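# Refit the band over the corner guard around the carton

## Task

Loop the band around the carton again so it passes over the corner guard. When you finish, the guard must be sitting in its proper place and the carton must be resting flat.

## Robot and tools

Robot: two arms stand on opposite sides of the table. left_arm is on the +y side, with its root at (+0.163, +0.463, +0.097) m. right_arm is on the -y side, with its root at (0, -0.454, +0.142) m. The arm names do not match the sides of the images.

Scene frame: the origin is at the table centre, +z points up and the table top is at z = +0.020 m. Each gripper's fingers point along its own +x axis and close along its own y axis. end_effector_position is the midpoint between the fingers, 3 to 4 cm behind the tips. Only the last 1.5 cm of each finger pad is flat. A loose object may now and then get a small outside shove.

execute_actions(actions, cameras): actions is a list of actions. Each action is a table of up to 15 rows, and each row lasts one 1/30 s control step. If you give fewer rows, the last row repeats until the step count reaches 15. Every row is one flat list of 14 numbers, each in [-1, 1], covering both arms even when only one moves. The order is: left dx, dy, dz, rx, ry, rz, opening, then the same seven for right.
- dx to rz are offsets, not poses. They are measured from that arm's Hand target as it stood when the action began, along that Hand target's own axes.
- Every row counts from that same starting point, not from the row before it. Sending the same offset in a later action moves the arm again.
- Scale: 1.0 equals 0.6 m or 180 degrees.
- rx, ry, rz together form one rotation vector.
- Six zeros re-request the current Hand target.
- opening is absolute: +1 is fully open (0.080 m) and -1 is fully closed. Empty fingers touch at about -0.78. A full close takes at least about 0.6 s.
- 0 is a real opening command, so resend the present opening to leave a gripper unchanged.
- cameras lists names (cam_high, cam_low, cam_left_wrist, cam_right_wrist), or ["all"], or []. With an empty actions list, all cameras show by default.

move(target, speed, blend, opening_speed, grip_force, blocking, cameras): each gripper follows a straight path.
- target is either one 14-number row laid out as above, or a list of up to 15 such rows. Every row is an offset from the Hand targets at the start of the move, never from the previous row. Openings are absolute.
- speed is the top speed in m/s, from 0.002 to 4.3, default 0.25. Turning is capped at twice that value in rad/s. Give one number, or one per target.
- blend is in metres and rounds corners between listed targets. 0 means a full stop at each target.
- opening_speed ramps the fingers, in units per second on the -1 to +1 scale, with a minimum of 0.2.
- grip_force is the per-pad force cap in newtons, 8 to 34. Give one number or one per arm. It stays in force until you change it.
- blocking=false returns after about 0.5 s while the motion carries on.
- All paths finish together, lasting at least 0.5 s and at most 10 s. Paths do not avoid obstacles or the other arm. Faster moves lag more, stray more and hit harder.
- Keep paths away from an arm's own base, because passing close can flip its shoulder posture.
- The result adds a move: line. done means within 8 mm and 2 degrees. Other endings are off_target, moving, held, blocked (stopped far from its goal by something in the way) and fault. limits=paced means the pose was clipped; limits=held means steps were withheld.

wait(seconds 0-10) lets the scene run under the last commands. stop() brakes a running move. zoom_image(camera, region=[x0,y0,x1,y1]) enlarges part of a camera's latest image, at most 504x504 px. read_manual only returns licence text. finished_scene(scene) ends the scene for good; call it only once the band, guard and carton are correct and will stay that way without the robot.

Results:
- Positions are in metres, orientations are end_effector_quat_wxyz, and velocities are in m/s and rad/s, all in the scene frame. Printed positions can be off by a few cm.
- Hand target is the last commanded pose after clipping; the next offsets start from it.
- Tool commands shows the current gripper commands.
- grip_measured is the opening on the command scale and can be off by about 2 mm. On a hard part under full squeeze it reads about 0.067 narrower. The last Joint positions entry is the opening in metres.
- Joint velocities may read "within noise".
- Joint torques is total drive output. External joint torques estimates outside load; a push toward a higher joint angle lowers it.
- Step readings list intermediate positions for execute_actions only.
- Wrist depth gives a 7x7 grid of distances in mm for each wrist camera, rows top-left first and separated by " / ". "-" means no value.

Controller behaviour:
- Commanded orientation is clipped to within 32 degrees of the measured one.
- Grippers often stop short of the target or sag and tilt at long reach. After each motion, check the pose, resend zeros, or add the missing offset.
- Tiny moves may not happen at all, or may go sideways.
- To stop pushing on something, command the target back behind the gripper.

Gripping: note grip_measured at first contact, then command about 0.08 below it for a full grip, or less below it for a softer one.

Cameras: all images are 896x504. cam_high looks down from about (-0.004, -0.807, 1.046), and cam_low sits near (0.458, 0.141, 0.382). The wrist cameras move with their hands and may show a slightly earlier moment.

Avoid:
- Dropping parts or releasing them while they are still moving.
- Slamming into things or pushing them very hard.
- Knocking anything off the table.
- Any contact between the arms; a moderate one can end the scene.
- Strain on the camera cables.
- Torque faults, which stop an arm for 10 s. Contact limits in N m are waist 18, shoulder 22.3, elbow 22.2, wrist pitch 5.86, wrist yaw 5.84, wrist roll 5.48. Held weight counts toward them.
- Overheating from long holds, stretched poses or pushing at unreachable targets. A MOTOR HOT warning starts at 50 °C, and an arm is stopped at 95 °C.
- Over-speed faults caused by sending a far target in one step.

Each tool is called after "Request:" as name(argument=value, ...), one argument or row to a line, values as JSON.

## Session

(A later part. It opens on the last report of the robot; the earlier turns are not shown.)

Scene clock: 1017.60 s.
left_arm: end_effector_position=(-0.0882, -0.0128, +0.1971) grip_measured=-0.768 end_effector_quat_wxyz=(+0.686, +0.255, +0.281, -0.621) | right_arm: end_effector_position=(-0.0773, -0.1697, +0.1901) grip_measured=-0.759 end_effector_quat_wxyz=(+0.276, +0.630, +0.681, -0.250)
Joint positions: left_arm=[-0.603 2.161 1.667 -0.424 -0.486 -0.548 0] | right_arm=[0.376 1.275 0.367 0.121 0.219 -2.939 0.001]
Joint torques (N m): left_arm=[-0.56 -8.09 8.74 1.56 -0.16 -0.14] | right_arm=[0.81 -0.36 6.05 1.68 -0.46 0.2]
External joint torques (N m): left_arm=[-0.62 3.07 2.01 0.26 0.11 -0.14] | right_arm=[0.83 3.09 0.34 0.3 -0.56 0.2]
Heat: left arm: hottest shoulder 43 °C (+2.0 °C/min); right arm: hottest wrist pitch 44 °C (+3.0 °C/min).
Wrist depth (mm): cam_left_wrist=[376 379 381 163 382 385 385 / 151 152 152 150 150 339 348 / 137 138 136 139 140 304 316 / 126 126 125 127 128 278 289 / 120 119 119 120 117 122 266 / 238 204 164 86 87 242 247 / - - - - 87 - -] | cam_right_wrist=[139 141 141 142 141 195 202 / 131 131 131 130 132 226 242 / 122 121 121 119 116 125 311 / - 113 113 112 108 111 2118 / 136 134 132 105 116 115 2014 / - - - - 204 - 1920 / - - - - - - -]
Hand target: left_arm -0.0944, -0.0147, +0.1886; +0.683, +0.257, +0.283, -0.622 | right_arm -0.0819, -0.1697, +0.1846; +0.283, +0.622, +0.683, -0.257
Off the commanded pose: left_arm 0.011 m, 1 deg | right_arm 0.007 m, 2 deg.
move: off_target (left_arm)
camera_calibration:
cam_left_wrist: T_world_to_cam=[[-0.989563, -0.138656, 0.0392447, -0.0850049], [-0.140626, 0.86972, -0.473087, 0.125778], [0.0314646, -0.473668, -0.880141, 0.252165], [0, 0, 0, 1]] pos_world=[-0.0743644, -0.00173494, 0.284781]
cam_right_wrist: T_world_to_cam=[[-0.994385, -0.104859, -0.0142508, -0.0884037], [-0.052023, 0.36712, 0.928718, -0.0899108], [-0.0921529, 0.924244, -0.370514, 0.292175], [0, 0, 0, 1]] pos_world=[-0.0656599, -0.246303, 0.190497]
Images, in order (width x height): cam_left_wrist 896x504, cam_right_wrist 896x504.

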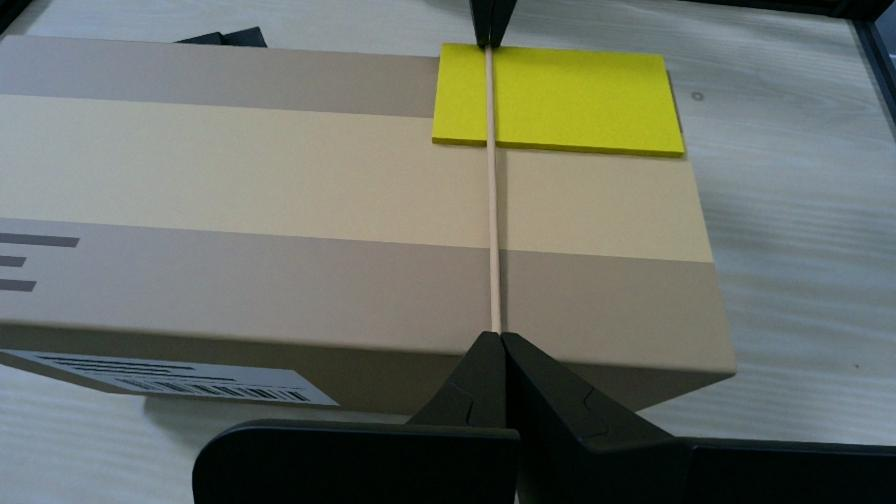

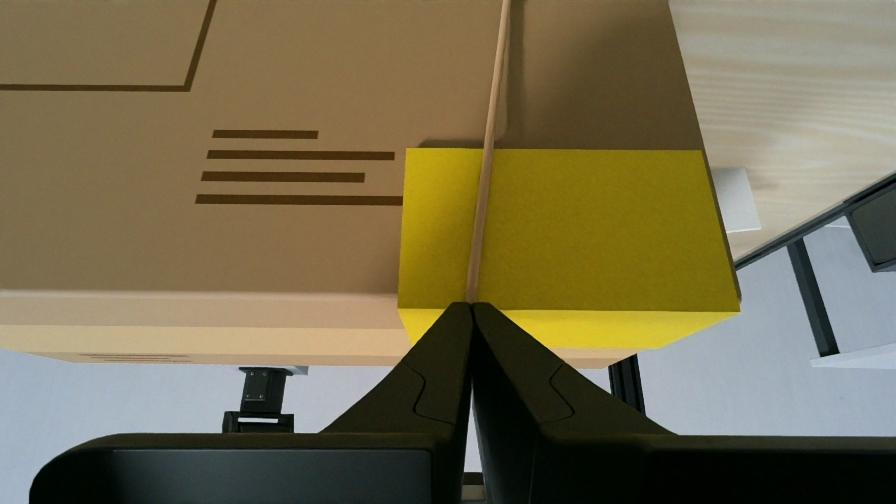

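Request:
move(
  target=[-0.0067, -0.005, 0, 0, 0, 0, -1.0, -0.0033, -0.005, -0.0058, 0, 0, 0, -1.0],
  speed=0.03,
  cameras=["cam_left_wrist", "cam_right_wrist"],
)

Scene clock: 1021.83 s.
left_arm: end_effector_position=(-0.0898, -0.0119, +0.1979) grip_measured=-0.768 end_effector_quat_wxyz=(+0.687, +0.255, +0.282, -0.619) | right_arm: end_effector_position=(-0.0788, -0.1696, +0.1912) grip_measured=-0.759 end_effector_quat_wxyz=(+0.280, +0.631, +0.678, -0.252)
Joint positions: left_arm=[-0.608 2.163 1.675 -0.435 -0.491 -0.557 0] | right_arm=[0.386 1.278 0.382 0.097 0.229 -2.929 0.001]
Joint torques (N m): left_arm=[-0.94 -8.69 8.85 1.3 -0.17 -0.14] | right_arm=[0.89 -1.3 6.23 1.68 -0.51 0.23]
External joint torques (N m): left_arm=[-0.95 2.39 2.16 0.02 0.11 -0.15] | right_arm=[0.9 2.15 0.6 0.36 -0.61 0.23]
Heat: left arm: hottest shoulder 43 °C (+1.0 °C/min); right arm: hottest wrist pitch 43 °C (+2.0 °C/min).
Wrist depth (mm): cam_left_wrist=[377 378 380 163 383 384 380 / 152 152 152 150 150 339 347 / 138 138 136 139 140 303 316 / 126 127 125 127 128 278 288 / 121 119 119 119 116 122 266 / 239 218 169 86 88 242 247 / - - - - 87 - -] | cam_right_wrist=[142 144 144 143 142 194 199 / 133 133 132 132 133 224 242 / 123 123 122 119 116 125 304 / 116 114 114 110 109 111 363 / 137 135 131 106 115 106 - / 1649 - - - 195 1730 1718 / - - - - - - -]
Hand target: left_arm -0.0978, -0.0122, +0.1915; +0.683, +0.257, +0.283, -0.622 | right_arm -0.0850, -0.1689, +0.1885; +0.283, +0.622, +0.683, -0.258
Off the commanded pose: left_arm 0.010 m, 1 deg | right_arm 0.007 m, 1 deg.
move: off_target (left_arm)
camera_calibration:
cam_left_wrist: T_world_to_cam=[[-0.988957, -0.143002, 0.0389142, -0.0863792], [-0.144326, 0.869648, -0.472105, 0.124675], [0.0336701, -0.472508, -0.880683, 0.253623], [0, 0, 0, 1]] pos_world=[-0.0759709, -0.000937239, 0.285582]
cam_right_wrist: T_world_to_cam=[[-0.994775, -0.100517, -0.017879, -0.0885028], [-0.0545908, 0.375708, 0.925129, -0.0890618], [-0.086274, 0.921271, -0.379233, 0.293912], [0, 0, 0, 1]] pos_world=[-0.0675453, -0.246208, 0.192272]
Images, in order (width x height): cam_left_wrist 896x504, cam_right_wrist 896x504.

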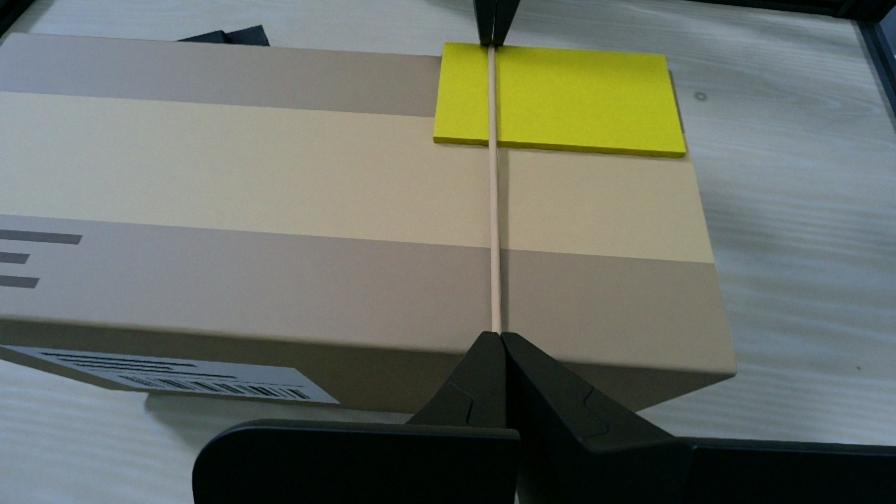

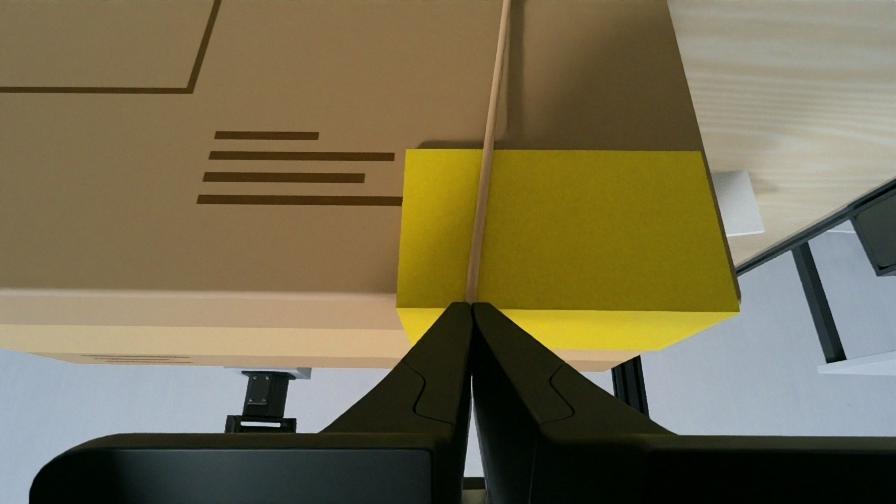

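Request:
move(
  target=[-0.01, -0.003, 0, 0, 0, 0, -1.0, -0.0083, -0.003, 0, 0, 0, 0, -1.0],
  speed=0.03,
  cameras=["cam_left_wrist", "cam_right_wrist"],
)

Scene clock: 1035.10 s.
left_arm: end_effector_position=(-0.0989, -0.0068, +0.1993) grip_measured=-0.768 end_effector_quat_wxyz=(+0.683, +0.256, +0.282, -0.624) | right_arm: end_effector_position=(-0.0843, -0.1712, +0.1917) grip_measured=-0.759 end_effector_quat_wxyz=(+0.283, +0.625, +0.681, -0.255)
Joint positions: left_arm=[-0.628 2.163 1.682 -0.445 -0.493 -0.565 0] | right_arm=[0.405 1.278 0.392 0.077 0.228 -2.918 0.001]
Joint torques (N m): left_arm=[0 -9.64 8.17 0.88 -0.31 -0.14] | right_arm=[0.54 -4.42 5.46 0.91 -0.09 0.17]
External joint torques (N m): left_arm=[0 1.34 1.55 -0.37 -0.03 -0.14] | right_arm=[0.53 -0.92 -0.22 -0.41 -0.19 0.18]
Heat: left arm: hottest shoulder 42 °C (-3.0 °C/min); right arm: hottest wrist pitch 42 °C (+1.0 °C/min).
Wrist depth (mm): cam_left_wrist=[385 170 381 168 387 387 389 / 153 154 155 151 151 350 350 / 139 140 138 141 142 316 318 / 128 128 127 129 132 290 290 / 136 126 123 121 121 263 268 / 240 241 202 80 87 248 249 / - - - - 86 - -] | cam_right_wrist=[145 145 146 146 146 200 200 / 133 134 134 133 134 240 242 / 123 123 123 120 120 291 303 / 116 115 115 111 112 116 359 / 132 131 128 105 114 128 1935 / 1649 - - - 65 - - / - - - - - - -]
Hand target: left_arm -0.0999, -0.0082, +0.1958; +0.683, +0.257, +0.283, -0.622 | right_arm -0.0864, -0.1725, +0.1921; +0.283, +0.622, +0.683, -0.258
Off the commanded pose: left_arm 0.004 m, 0 deg | right_arm 0.003 m, 1 deg.
move: done
camera_calibration:
cam_left_wrist: T_world_to_cam=[[-0.990606, -0.130403, 0.0411741, -0.095352], [-0.134339, 0.871716, -0.471237, 0.120382], [0.0255586, -0.472342, -0.881045, 0.256887], [0, 0, 0, 1]] pos_world=[-0.0848499, 0.00396548, 0.286984]
cam_right_wrist: T_world_to_cam=[[-0.993587, -0.112406, -0.0122734, -0.0971722], [-0.0548566, 0.384264, 0.921592, -0.0870927], [-0.0988764, 0.916355, -0.387966, 0.29485], [0, 0, 0, 1]] pos_world=[-0.0721728, -0.247644, 0.193463]
Images, in order (width x height): cam_left_wrist 896x504, cam_right_wrist 896x504.

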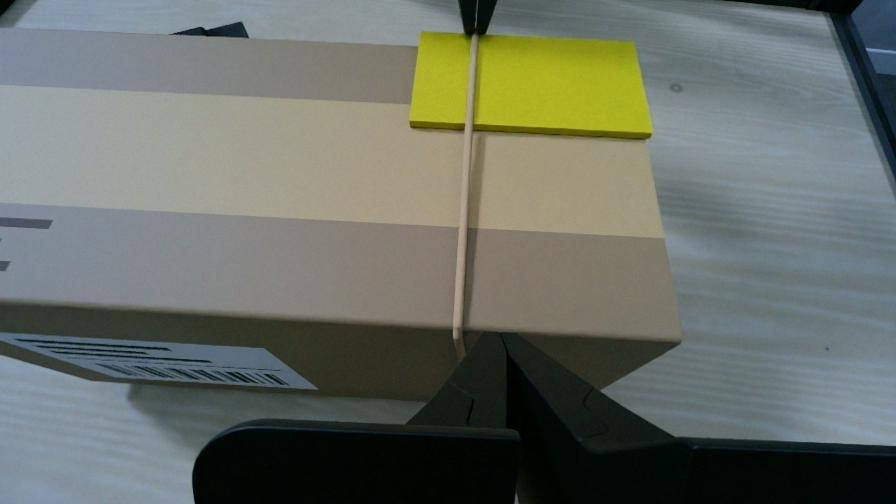

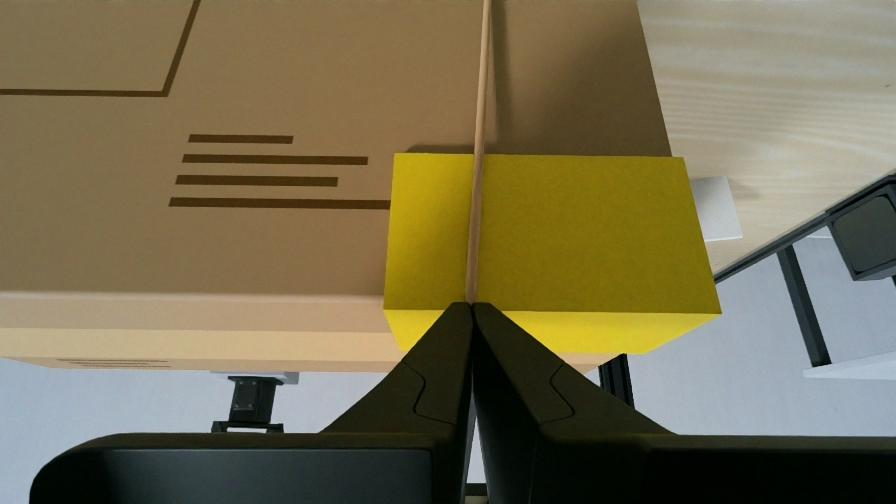

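Request:
zoom_image(
  camera="cam_left_wrist",
  region=[400, 10, 700, 180],
)

Request:
zoom_image(
  camera="cam_right_wrist",
  region=[360, 100, 760, 370],
)

Scaled by 1.680.

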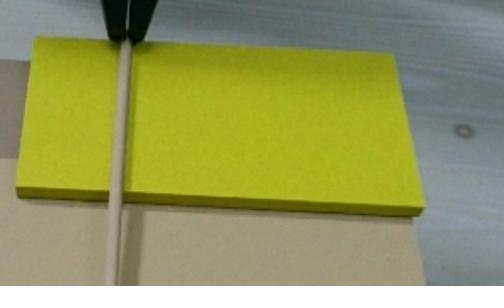

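Scaled by 1.260.

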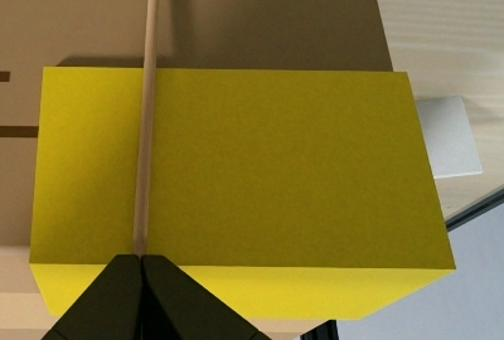

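Request:
move(
  target=[-0.0167, 0, 0, 0, 0, 0, -0.5, -0.01, 0, 0, 0, 0, 0, -1.0],
  speed=0.03,
  cameras=["cam_left_wrist", "cam_right_wrist"],
)

Scene clock: 1062.33 s.
left_arm: end_effector_position=(-0.1011, -0.0021, +0.1971) grip_measured=-0.503 end_effector_quat_wxyz=(+0.681, +0.262, +0.284, -0.622) | right_arm: end_effector_position=(-0.0847, -0.1761, +0.1942) grip_measured=-0.759 end_effector_quat_wxyz=(+0.286, +0.622, +0.682, -0.257)
Joint positions: left_arm=[-0.637 2.163 1.682 -0.464 -0.495 -0.575 0.012] | right_arm=[0.413 1.246 0.392 0.037 0.228 -2.913 0.001]
Joint torques (N m): left_arm=[-0.16 -12.11 6.59 0.83 -0.52 -0.15] | right_arm=[0.47 -4.94 5.42 1.21 0.1 0.17]
External joint torques (N m): left_arm=[-0.2 -1.01 -0.1 -0.44 -0.23 -0.15] | right_arm=[0.46 -1.58 -0.4 -0.12 0 0.17]
Heat: left arm: hottest shoulder 44 °C (+0.0 °C/min); right arm: hottest wrist pitch 39 °C (-3.0 °C/min).
Wrist depth (mm): cam_left_wrist=[165 166 166 163 162 375 376 / 150 150 150 150 148 341 341 / 137 137 135 137 137 310 310 / 126 126 124 124 128 284 285 / 173 148 137 123 121 259 263 / 243 240 244 - 84 244 245 / - - - - 76 - -] | cam_right_wrist=[153 153 154 155 159 202 202 / 140 142 141 142 143 244 244 / 129 128 130 126 126 291 303 / 121 120 121 115 118 296 330 / 137 136 122 104 121 1935 2587 / 1555 1596 - - 194 - 1388 / - - - - - - -]
Hand target: left_arm -0.1006, -0.0010, +0.2029; +0.683, +0.257, +0.283, -0.622 | right_arm -0.0860, -0.1767, +0.1964; +0.283, +0.622, +0.683, -0.257
Off the commanded pose: left_arm 0.006 m, 1 deg | right_arm 0.003 m, 0 deg.
move: done
camera_calibration:
cam_left_wrist: T_world_to_cam=[[-0.990977, -0.129595, 0.0342123, -0.0953497], [-0.130735, 0.878279, -0.459929, 0.113116], [0.0295564, -0.460251, -0.887297, 0.258894], [0, 0, 0, 1]] pos_world=[-0.0873531, 0.00745219, 0.285003]
cam_right_wrist: T_world_to_cam=[[-0.993064, -0.117021, -0.0114132, -0.0989792], [-0.0567098, 0.391683, 0.918351, -0.0857995], [-0.102996, 0.912628, -0.395603, 0.300766], [0, 0, 0, 1]] pos_world=[-0.0721806, -0.252464, 0.196648]
Images, in order (width x height): cam_left_wrist 896x504, cam_right_wrist 896x504.

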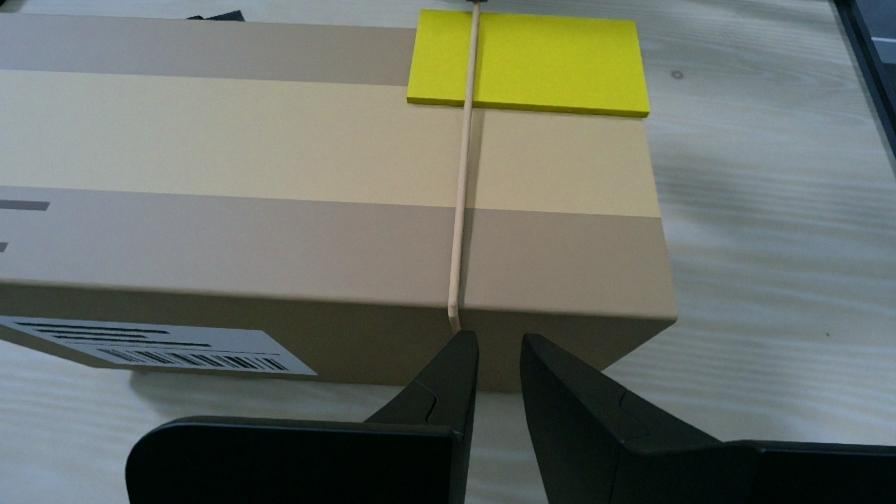

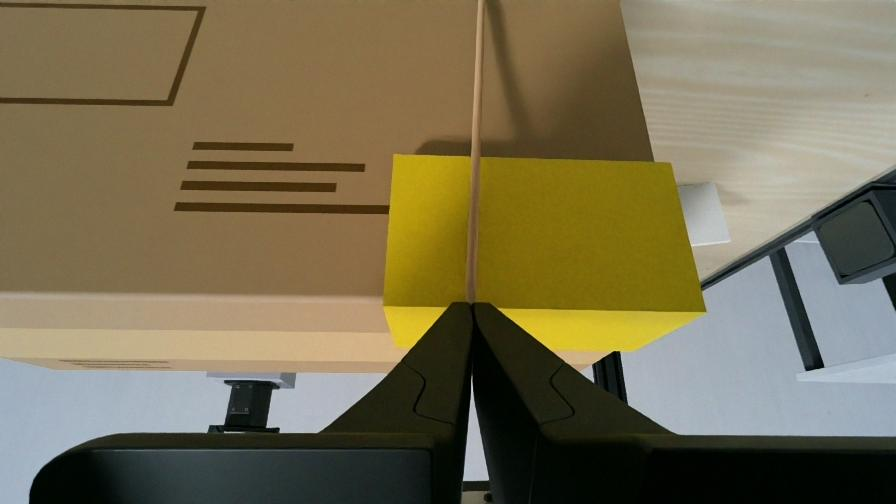

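Request:
move(
  target=[
    [0, 0.0233, 0, 0, 0, 0, -0.5, 0.015, 0, 0, 0, 0, 0, -1.0],
    [0, 0.0233, 0, 0, 0, 0, -0.5, 0.015, 0.013, 0, 0, 0, 0, -1.0],
  ],
  speed=0.03,
  cameras=["cam_left_wrist", "cam_right_wrist"],
)

Scene clock: 1115.87 s.
left_arm: end_effector_position=(-0.0880, -0.0015, +0.1976) grip_measured=-0.503 end_effector_quat_wxyz=(+0.684, +0.260, +0.284, -0.620) | right_arm: end_effector_position=(-0.0837, -0.1694, +0.1919) grip_measured=-0.759 end_effector_quat_wxyz=(+0.280, +0.617, +0.688, -0.259)
Joint positions: left_arm=[-0.616 2.13 1.629 -0.434 -0.487 -0.561 0.012] | right_arm=[0.381 1.278 0.392 0.085 0.189 -2.935 0.001]
Joint torques (N m): left_arm=[0.09 -12.37 5.53 1.13 -0.23 0.11] | right_arm=[-0.72 -3.74 4.68 1.9 0.29 -0.27]
External joint torques (N m): left_arm=[0.11 -1.66 -1.08 -0.13 0.04 0.1] | right_arm=[-0.72 -0.24 -1.03 0.56 0.21 -0.26]
Heat: left arm: hottest shoulder 53 °C (+10.0 °C/min); right arm: hottest wrist pitch 39 °C (-1.0 °C/min). Fold the left arm in close to its base, or ease its load, before you think long.
Wrist depth (mm): cam_left_wrist=[167 168 168 165 165 381 380 / 151 151 152 151 150 336 344 / 138 138 136 139 139 302 312 / 127 127 125 128 128 278 286 / 176 161 142 122 122 257 266 / 243 243 241 - 84 246 246 / - - - - 76 - -] | cam_right_wrist=[138 142 143 146 146 203 204 / 128 130 131 134 135 247 246 / 119 120 121 120 120 296 298 / - 112 113 110 112 293 337 / 139 125 126 104 117 108 2048 / - 1545 - - 195 2118 - / - - - - - - -]
Hand target: left_arm -0.0866, +0.0002, +0.2027; +0.683, +0.257, +0.283, -0.622 | right_arm -0.0789, -0.1697, +0.1900; +0.283, +0.622, +0.683, -0.257
Off the commanded pose: left_arm 0.006 m, 0 deg | right_arm 0.005 m, 1 deg.
MOTOR HOT: joint 2 (shoulder) of the left arm reports 53 °C; the controller stops that arm at 95 °C. To cool a motor, set the load down, stop pushing, or move to a pose that needs little force.
move: done
camera_calibration:
cam_left_wrist: T_world_to_cam=[[-0.990028, -0.136409, 0.0351681, -0.0825085], [-0.137125, 0.876022, -0.462366, 0.114403], [0.0322626, -0.462578, -0.885992, 0.259259], [0, 0, 0, 1]] pos_world=[-0.0743627, 0.00845326, 0.285499]
cam_right_wrist: T_world_to_cam=[[-0.991735, -0.128203, 0.00498249, -0.102205], [-0.0452165, 0.385594, 0.92156, -0.0869465], [-0.120068, 0.913718, -0.388205, 0.291228], [0, 0, 0, 1]] pos_world=[-0.0703248, -0.245677, 0.193692]
Images, in order (width x height): cam_left_wrist 896x504, cam_right_wrist 896x504.

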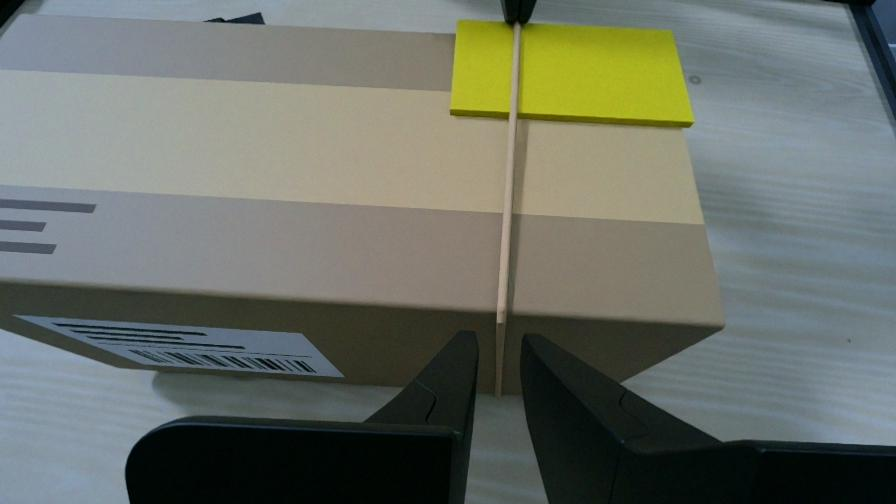

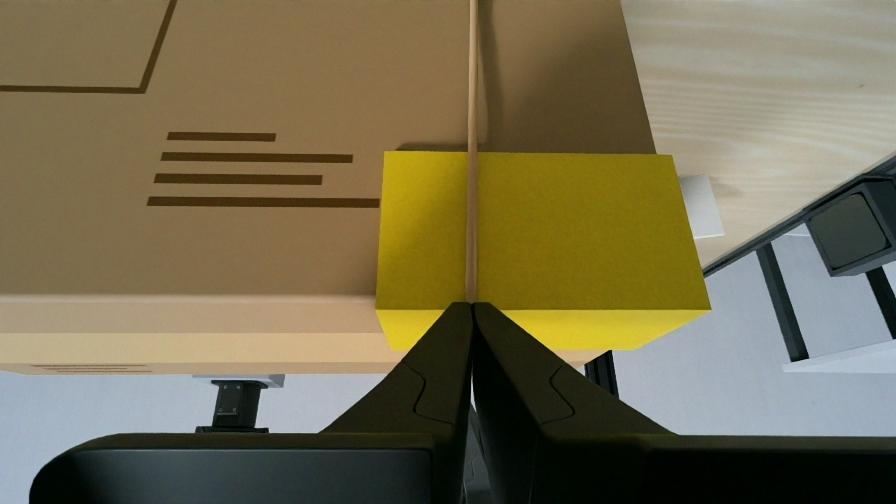

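Request:
move(
  target=[0.0417, 0, 0, 0, 0, 0, -0.55, 0.0, 0.01, -0.003, 0, 0, 0, -1.0],
  speed=0.04,
  cameras=["cam_left_wrist", "cam_right_wrist"],
)

Scene clock: 1124.33 s.
left_arm: end_effector_position=(-0.0852, -0.0141, +0.1968) grip_measured=-0.547 end_effector_quat_wxyz=(+0.684, +0.249, +0.282, -0.626) | right_arm: end_effector_position=(-0.0783, -0.1673, +0.1929) grip_measured=-0.759 end_effector_quat_wxyz=(+0.279, +0.616, +0.689, -0.259)
Joint positions: left_arm=[-0.594 2.149 1.64 -0.391 -0.474 -0.538 0.01] | right_arm=[0.349 1.273 0.392 0.086 0.165 -2.959 0.001]
Joint torques (N m): left_arm=[0.39 -7.91 8.2 1.33 -0.15 0.11] | right_arm=[-0.85 -3.94 4.82 1.56 0.37 -0.24]
External joint torques (N m): left_arm=[0.4 3.11 1.48 0.01 0.11 0.1] | right_arm=[-0.85 -0.43 -0.98 0.19 0.3 -0.24]
Heat: left arm: hottest shoulder 54 °C (+10.1 °C/min); right arm: hottest wrist pitch 41 °C (+2.0 °C/min). Fold the left arm in close to its base, or ease its load, before you think long.
Wrist depth (mm): cam_left_wrist=[377 376 382 376 390 395 393 / 150 151 153 151 152 346 358 / 136 137 137 139 141 308 321 / 125 126 125 126 131 282 294 / 117 118 117 118 117 123 271 / 210 187 152 113 88 242 250 / - - - - 81 - -] | cam_right_wrist=[137 139 141 142 144 205 206 / 126 127 129 130 134 238 249 / 117 118 119 117 118 284 303 / - 110 111 109 109 114 333 / 127 128 130 105 121 1862 1358 / - 192 - - 202 - - / - - - - - - -]
Hand target: left_arm -0.0850, -0.0174, +0.1852; +0.683, +0.257, +0.283, -0.622 | right_arm -0.0730, -0.1678, +0.1913; +0.283, +0.622, +0.683, -0.257
Off the commanded pose: left_arm 0.012 m, 1 deg | right_arm 0.005 m, 1 deg.
MOTOR HOT: still on. Joint 2 (shoulder) of the left arm reports 54 °C.
move: off_target (left_arm)
camera_calibration:
cam_left_wrist: T_world_to_cam=[[-0.989809, -0.132731, 0.051581, -0.0845009], [-0.141133, 0.866132, -0.479476, 0.1284], [0.0189654, -0.48187, -0.876038, 0.249243], [0, 0, 0, 1]] pos_world=[-0.0702453, -0.00232457, 0.28427]
cam_right_wrist: T_world_to_cam=[[-0.991538, -0.129655, 0.00654078, -0.097036], [-0.044212, 0.384625, 0.922014, -0.0885961], [-0.122059, 0.913922, -0.387102, 0.29004], [0, 0, 0, 1]] pos_world=[-0.0647297, -0.243579, 0.194597]
Images, in order (width x height): cam_left_wrist 896x504, cam_right_wrist 896x504.

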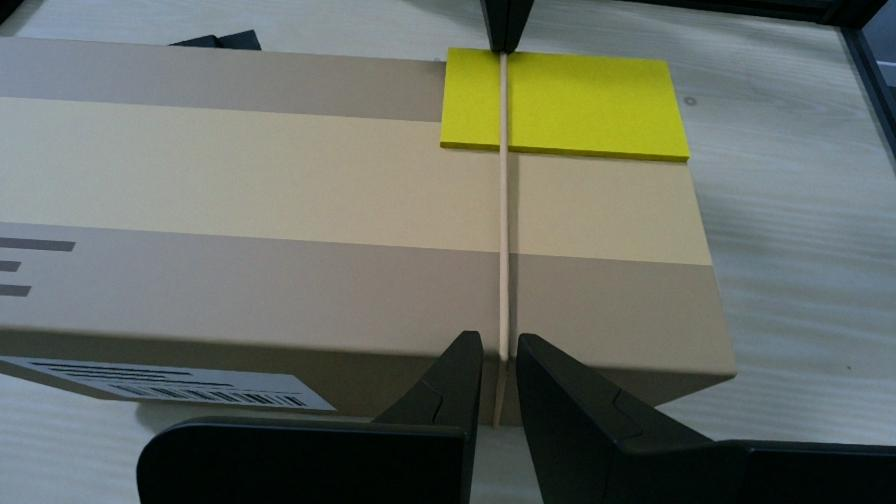

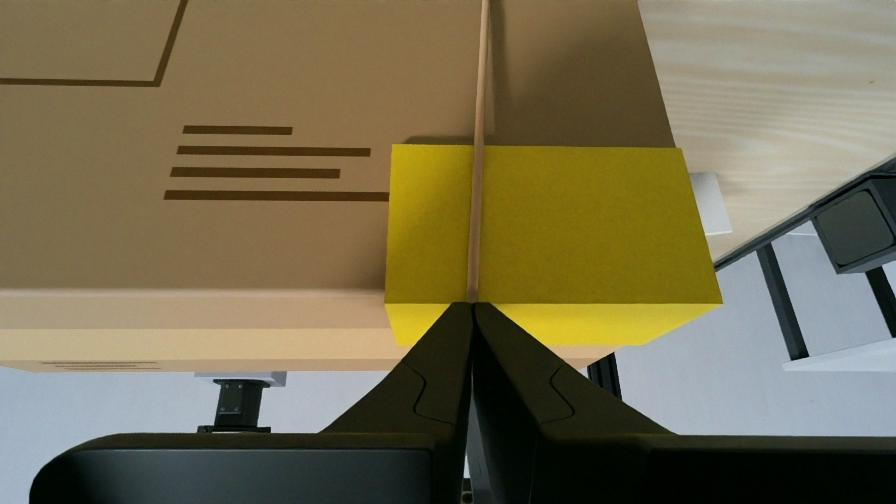

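Request:
move(
  target=[0, 0, 0, 0, 0, 0, -1.0, 0.0, 0.0083, 0, 0, 0, 0, -1.0],
  speed=0.03,
  opening_speed=1.2,
  cameras=["cam_left_wrist", "cam_right_wrist"],
)

Scene clock: 1128.53 s.
left_arm: end_effector_position=(-0.0861, -0.0146, +0.1969) grip_measured=-0.768 end_effector_quat_wxyz=(+0.682, +0.248, +0.283, -0.627) | right_arm: end_effector_position=(-0.0747, -0.1666, +0.1932) grip_measured=-0.759 end_effector_quat_wxyz=(+0.280, +0.614, +0.691, -0.259)
Joint positions: left_arm=[-0.594 2.15 1.642 -0.388 -0.47 -0.538 0] | right_arm=[0.326 1.268 0.39 0.086 0.143 -2.977 0.001]
Joint torques (N m): left_arm=[0.41 -8.04 7.92 1.15 -0.29 0.1] | right_arm=[-1.09 -4.08 4.59 1.66 0.49 -0.22]
External joint torques (N m): left_arm=[0.5 3.04 1.16 -0.19 -0.03 0.1] | right_arm=[-1.06 -0.6 -1.18 0.3 0.43 -0.22]
Heat: left arm: hottest shoulder 53 °C (+8.1 °C/min); right arm: hottest wrist pitch 41 °C (+2.0 °C/min). Fold the left arm in close to its base, or ease its load, before you think long.
Wrist depth (mm): cam_left_wrist=[375 376 383 164 393 397 390 / 150 151 153 151 152 355 358 / 134 137 137 140 142 316 323 / 125 126 126 128 131 287 295 / 117 118 117 120 118 124 272 / 211 184 152 86 87 245 252 / - - - - 87 - -] | cam_right_wrist=[136 138 140 143 145 204 205 / 126 126 128 129 134 239 249 / 116 117 119 117 118 284 313 / - 110 111 109 109 114 330 / 126 128 130 104 121 123 1373 / 1545 1638 - - - 2031 1834 / - - - - - - -]
Hand target: left_arm -0.0850, -0.0174, +0.1851; +0.683, +0.257, +0.283, -0.622 | right_arm -0.0681, -0.1674, +0.1913; +0.283, +0.622, +0.683, -0.257
Off the commanded pose: left_arm 0.012 m, 1 deg | right_arm 0.007 m, 1 deg.
MOTOR HOT: still on. Joint 2 (shoulder) of the left arm reports 53 °C.
move: off_target (left_arm)
camera_calibration:
cam_left_wrist: T_world_to_cam=[[-0.989944, -0.13009, 0.0555595, -0.0862809], [-0.140736, 0.866143, -0.479573, 0.128756], [0.014265, -0.48257, -0.875741, 0.248508], [0, 0, 0, 1]] pos_world=[-0.0708376, -0.0028232, 0.28417]
cam_right_wrist: T_world_to_cam=[[-0.990853, -0.134651, 0.00893479, -0.0947185], [-0.0440476, 0.385293, 0.921743, -0.0887818], [-0.127557, 0.912918, -0.387699, 0.289449], [0, 0, 0, 1]] pos_world=[-0.0608416, -0.24279, 0.194899]
Images, in order (width x height): cam_left_wrist 896x504, cam_right_wrist 896x504.

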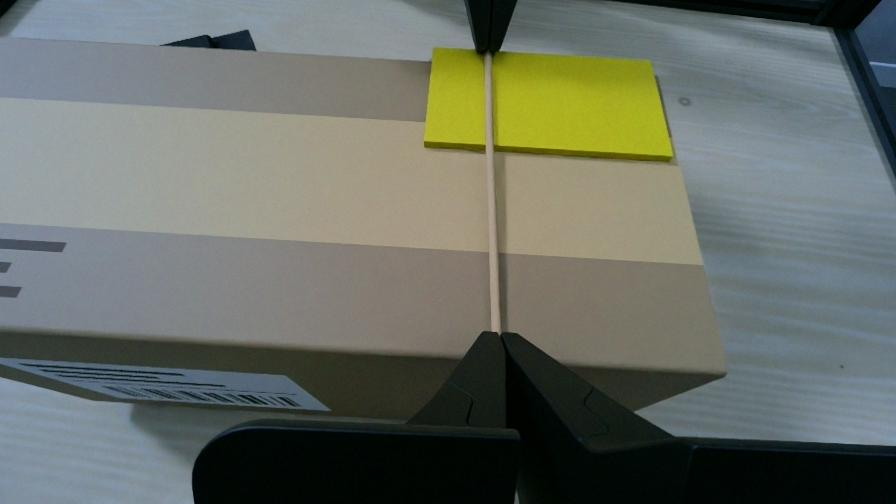

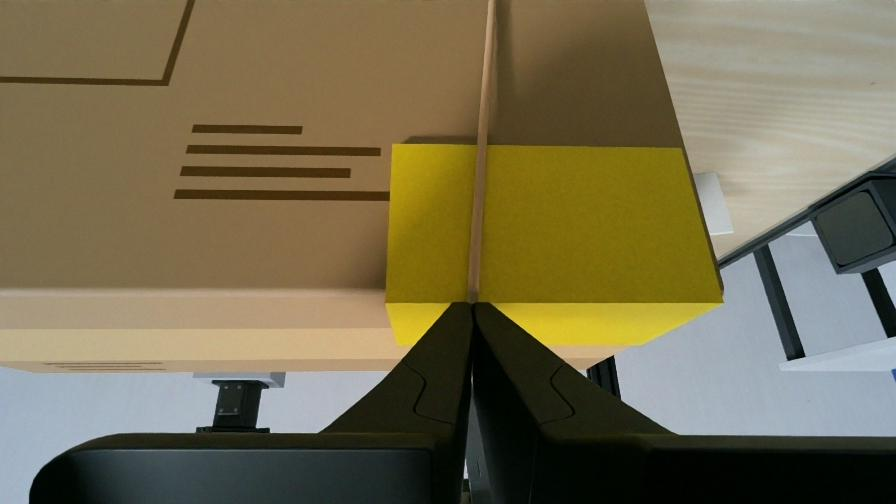

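Request:
move(
  target=[
    [-0.008, 0, 0, 0, 0, 0, -1.0, -0.004, -0.009, 0, 0, 0, 0, -1.0],
    [-0.0233, 0, 0, 0, 0, 0, -1.0, -0.02, -0.009, 0, 0, 0, 0, -1.0],
  ],
  speed=0.03,
  blend=0.002,
  cameras=["cam_left_wrist", "cam_right_wrist"],
)

Scene clock: 1134.27 s.
left_arm: end_effector_position=(-0.0873, -0.0121, +0.1958) grip_measured=-0.768 end_effector_quat_wxyz=(+0.683, +0.251, +0.283, -0.625) | right_arm: end_effector_position=(-0.0730, -0.1745, +0.1992) grip_measured=-0.759 end_effector_quat_wxyz=(+0.285, +0.620, +0.684, -0.257)
Joint positions: left_arm=[-0.6 2.15 1.642 -0.398 -0.475 -0.543 0] | right_arm=[0.347 1.209 0.39 0.016 0.176 -2.963 0.001]
Joint torques (N m): left_arm=[-0.29 -11.63 5.55 0.13 -0.45 -0.13] | right_arm=[0.35 -4.84 4.99 1.23 0.26 0.16]
External joint torques (N m): left_arm=[-0.28 -0.63 -1.15 -1.18 -0.19 -0.14] | right_arm=[0.33 -1.63 -0.96 -0.12 0.2 0.16]
Heat: left arm: hottest shoulder 52 °C (+5.1 °C/min); right arm: hottest wrist pitch 41 °C (+2.0 °C/min). Fold the left arm in close to its base, or ease its load, before you think long.
Wrist depth (mm): cam_left_wrist=[380 375 379 383 389 392 393 / 149 151 152 150 151 347 356 / 134 137 136 139 140 312 321 / 125 125 125 127 129 282 292 / 120 118 118 119 117 123 270 / 233 198 162 85 88 244 250 / - - - - 87 - -] | cam_right_wrist=[151 152 153 154 158 209 209 / 138 139 140 141 143 243 252 / 127 128 129 126 127 302 313 / 119 120 119 119 120 122 329 / 153 153 152 115 140 2014 - / 1820 1683 - - - - 2409 / - - - - - - -]
Hand target: left_arm -0.0859, -0.0076, +0.1949; +0.683, +0.257, +0.283, -0.622 | right_arm -0.0727, -0.1763, +0.1998; +0.283, +0.622, +0.684, -0.257
Off the commanded pose: left_arm 0.005 m, 1 deg | right_arm 0.002 m, 0 deg.
MOTOR HOT: still on. Joint 2 (shoulder) of the left arm reports 52 °C.
move: done; blend cut to 0 m at target 1
camera_calibration:
cam_left_wrist: T_world_to_cam=[[-0.990085, -0.131428, 0.0495906, -0.0858877], [-0.139132, 0.868833, -0.475154, 0.125289], [0.0193624, -0.477342, -0.878504, 0.249955], [0, 0, 0, 1]] pos_world=[-0.0724442, -0.000829238, 0.283377]
cam_right_wrist: T_world_to_cam=[[-0.992505, -0.122044, -0.00632206, -0.0889903], [-0.0537312, 0.389329, 0.91953, -0.0908089], [-0.109762, 0.912978, -0.392968, 0.301611], [0, 0, 0, 1]] pos_world=[-0.0600972, -0.250871, 0.201463]
Images, in order (width x height): cam_left_wrist 896x504, cam_right_wrist 896x504.

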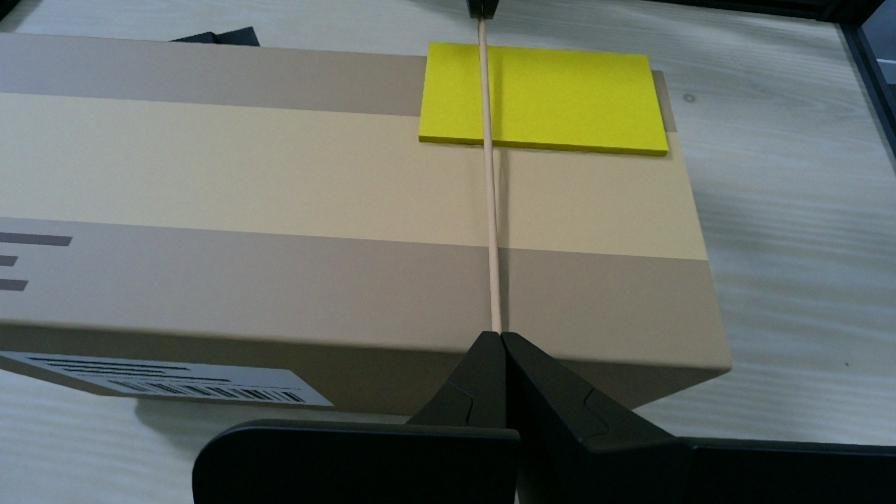

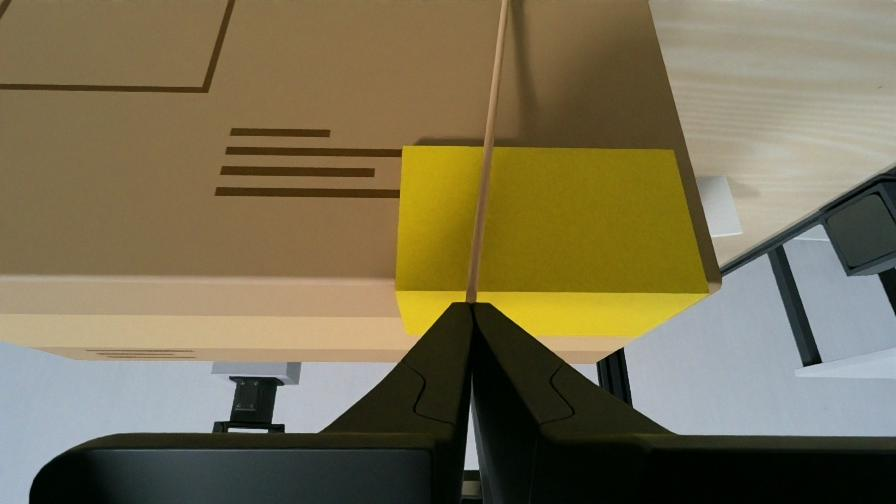

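Request:
move(
  target=[-0.01, 0, 0, 0, 0, 0, -1.0, 0, -0.0235, 0, 0, 0, 0, -1.0],
  speed=0.03,
  cameras=["cam_left_wrist", "cam_right_wrist"],
)

Scene clock: 1140.53 s.
left_arm: end_effector_position=(-0.0867, -0.0091, +0.1964) grip_measured=-0.768 end_effector_quat_wxyz=(+0.683, +0.255, +0.284, -0.623) | right_arm: end_effector_position=(-0.0850, -0.1784, +0.1989) grip_measured=-0.759 end_effector_quat_wxyz=(+0.283, +0.622, +0.683, -0.257)
Joint positions: left_arm=[-0.603 2.144 1.64 -0.413 -0.477 -0.549 0] | right_arm=[0.418 1.216 0.392 0.013 0.229 -2.909 0.001]
Joint torques (N m): left_arm=[-0.59 -12.52 4.9 0.31 -0.5 -0.13] | right_arm=[0.5 -3.16 6.23 1.19 0.17 0.22]
External joint torques (N m): left_arm=[-0.57 -1.58 -1.77 -0.98 -0.24 -0.14] | right_arm=[0.49 0.11 0.24 -0.17 0.07 0.22]
Heat: left arm: hottest shoulder 52 °C (+4.0 °C/min); right arm: hottest wrist pitch 41 °C (+2.0 °C/min). Fold the left arm in close to its base, or ease its load, before you think long.
Wrist depth (mm): cam_left_wrist=[380 166 375 164 382 385 387 / 149 150 150 148 148 338 349 / 133 136 135 138 139 304 317 / 125 125 124 124 129 132 289 / 135 119 120 117 118 122 266 / 237 237 183 79 87 242 248 / - - - - 87 - -] | cam_right_wrist=[157 155 156 157 161 208 208 / 142 143 144 144 145 251 252 / 131 130 132 129 130 303 314 / 122 122 122 120 121 306 333 / 154 153 152 115 139 1617 1358 / 2234 1638 - - - 1834 - / - - - - - - -]
Hand target: left_arm -0.0863, -0.0033, +0.1992; +0.683, +0.257, +0.283, -0.622 | right_arm -0.0867, -0.1776, +0.1998; +0.283, +0.622, +0.683, -0.257
Off the commanded pose: left_arm 0.006 m, 0 deg | right_arm 0.002 m, 0 deg.
MOTOR HOT: still on. Joint 2 (shoulder) of the left arm reports 52 °C.
move: done
camera_calibration:
cam_left_wrist: T_world_to_cam=[[-0.989913, -0.134381, 0.044868, -0.0841539], [-0.139632, 0.87186, -0.469428, 0.121846], [0.0239634, -0.470958, -0.88183, 0.252898], [0, 0, 0, 1]] pos_world=[-0.0723518, 0.00156305, 0.283987]
cam_right_wrist: T_world_to_cam=[[-0.992949, -0.118319, -0.00729058, -0.100558], [-0.0527719, 0.386122, 0.920937, -0.0904391], [-0.106149, 0.914828, -0.389643, 0.303643], [0, 0, 0, 1]] pos_world=[-0.07239, -0.254758, 0.200868]
Images, in order (width x height): cam_left_wrist 896x504, cam_right_wrist 896x504.

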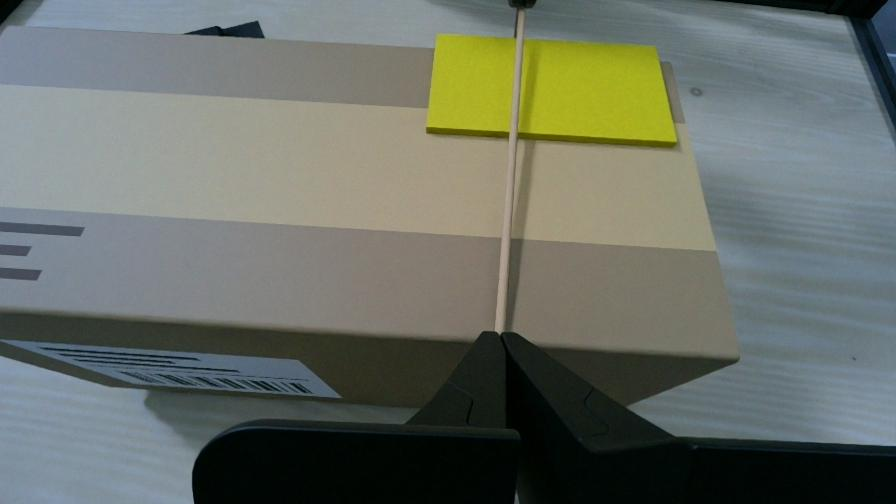

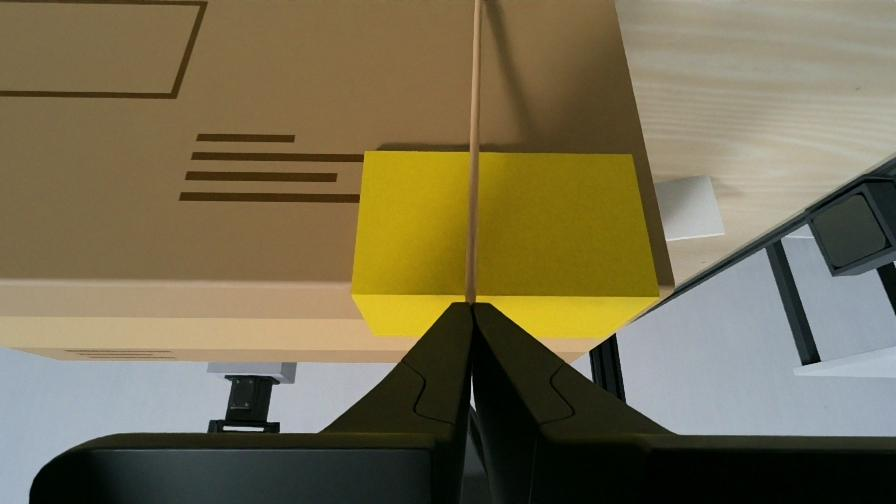

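Request:
zoom_image(
  camera="cam_left_wrist",
  region=[430, 250, 580, 420],
)

Scaled by 2.965.

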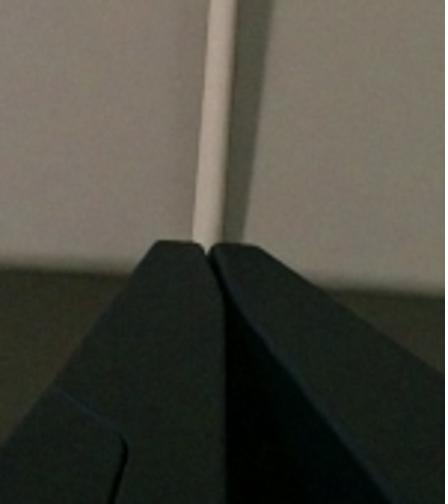

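Request:
move(
  target=[0, -0.0235, 0, 0, 0, 0, -1.0, 0, -0.0033, 0, 0, 0, 0, -1.0],
  speed=0.03,
  cameras=["cam_left_wrist", "cam_right_wrist"],
)

Scene clock: 1149.30 s.
left_arm: end_effector_position=(-0.1001, -0.0029, +0.2053) grip_measured=-0.768 end_effector_quat_wxyz=(+0.681, +0.254, +0.283, -0.626) | right_arm: end_effector_position=(-0.0869, -0.1785, +0.1990) grip_measured=-0.759 end_effector_quat_wxyz=(+0.283, +0.622, +0.683, -0.257)
Joint positions: left_arm=[-0.634 2.144 1.675 -0.454 -0.492 -0.57 0] | right_arm=[0.427 1.22 0.395 0.012 0.236 -2.901 0.001]
Joint torques (N m): left_arm=[-0.02 -9.01 8.19 0.87 -0.5 -0.13] | right_arm=[0.53 -3.05 6.21 1.17 0.19 0.17]
External joint torques (N m): left_arm=[-0.03 2 1.45 -0.42 -0.21 -0.13] | right_arm=[0.53 0.22 0.27 -0.18 0.09 0.17]
Heat: left arm: hottest shoulder 53 °C (+4.0 °C/min); right arm: hottest wrist pitch 40 °C (+1.0 °C/min). Fold the left arm in close to its base, or ease its load, before you think long.
Wrist depth (mm): cam_left_wrist=[393 396 390 393 399 402 406 / 164 161 162 160 161 359 364 / 146 147 148 148 150 327 329 / 134 134 135 138 139 299 300 / 148 141 136 129 130 275 277 / 244 245 223 79 87 256 256 / - - - - 86 - -] | cam_right_wrist=[158 155 156 157 160 209 208 / 142 142 143 144 145 253 253 / 131 129 131 129 130 306 312 / 122 122 122 120 121 379 376 / 154 154 153 115 140 1781 2048 / - 637 - - - 1862 2065 / - - - - - - -]
Hand target: left_arm -0.1004, -0.0046, +0.1992; +0.683, +0.257, +0.283, -0.622 | right_arm -0.0887, -0.1779, +0.1998; +0.283, +0.622, +0.683, -0.257
Off the commanded pose: left_arm 0.006 m, 1 deg | right_arm 0.002 m, 0 deg.
MOTOR HOT: still on. Joint 2 (shoulder) of the left arm reports 53 °C.
move: done
camera_calibration:
cam_left_wrist: T_world_to_cam=[[-0.990723, -0.12723, 0.0477567, -0.0975159], [-0.134638, 0.871204, -0.472097, 0.11979], [0.0184592, -0.474147, -0.880252, 0.263076], [0, 0, 0, 1]] pos_world=[-0.0853391, 0.00796818, 0.292783]
cam_right_wrist: T_world_to_cam=[[-0.992996, -0.117915, -0.00738444, -0.102436], [-0.0526789, 0.385946, 0.921016, -0.0905604], [-0.105751, 0.914954, -0.389455, 0.303545], [0, 0, 0, 1]] pos_world=[-0.0743892, -0.254857, 0.200868]
Images, in order (width x height): cam_left_wrist 896x504, cam_right_wrist 896x504.

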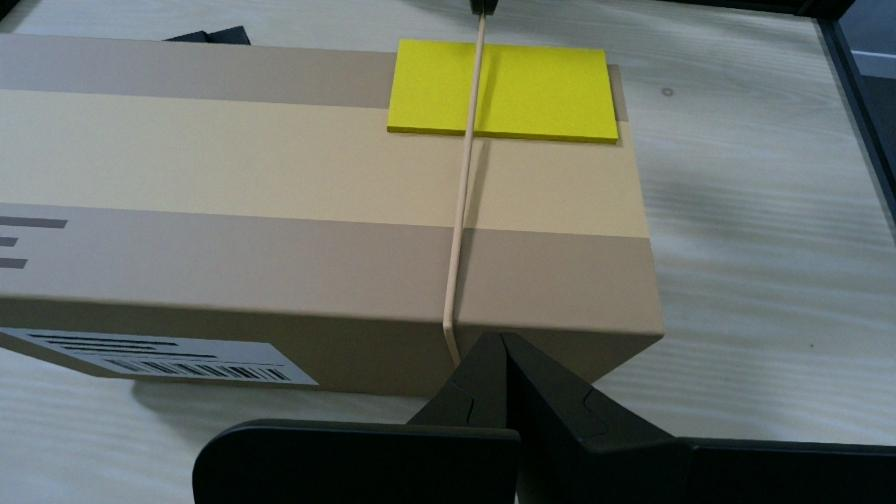

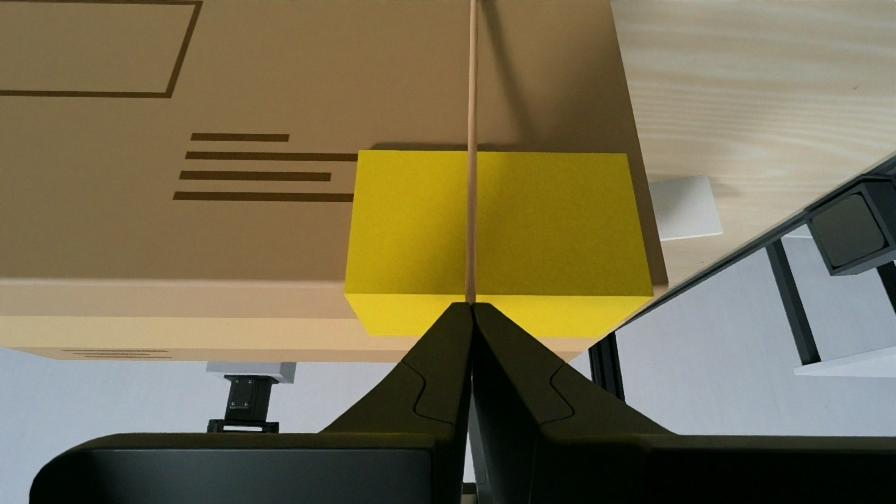

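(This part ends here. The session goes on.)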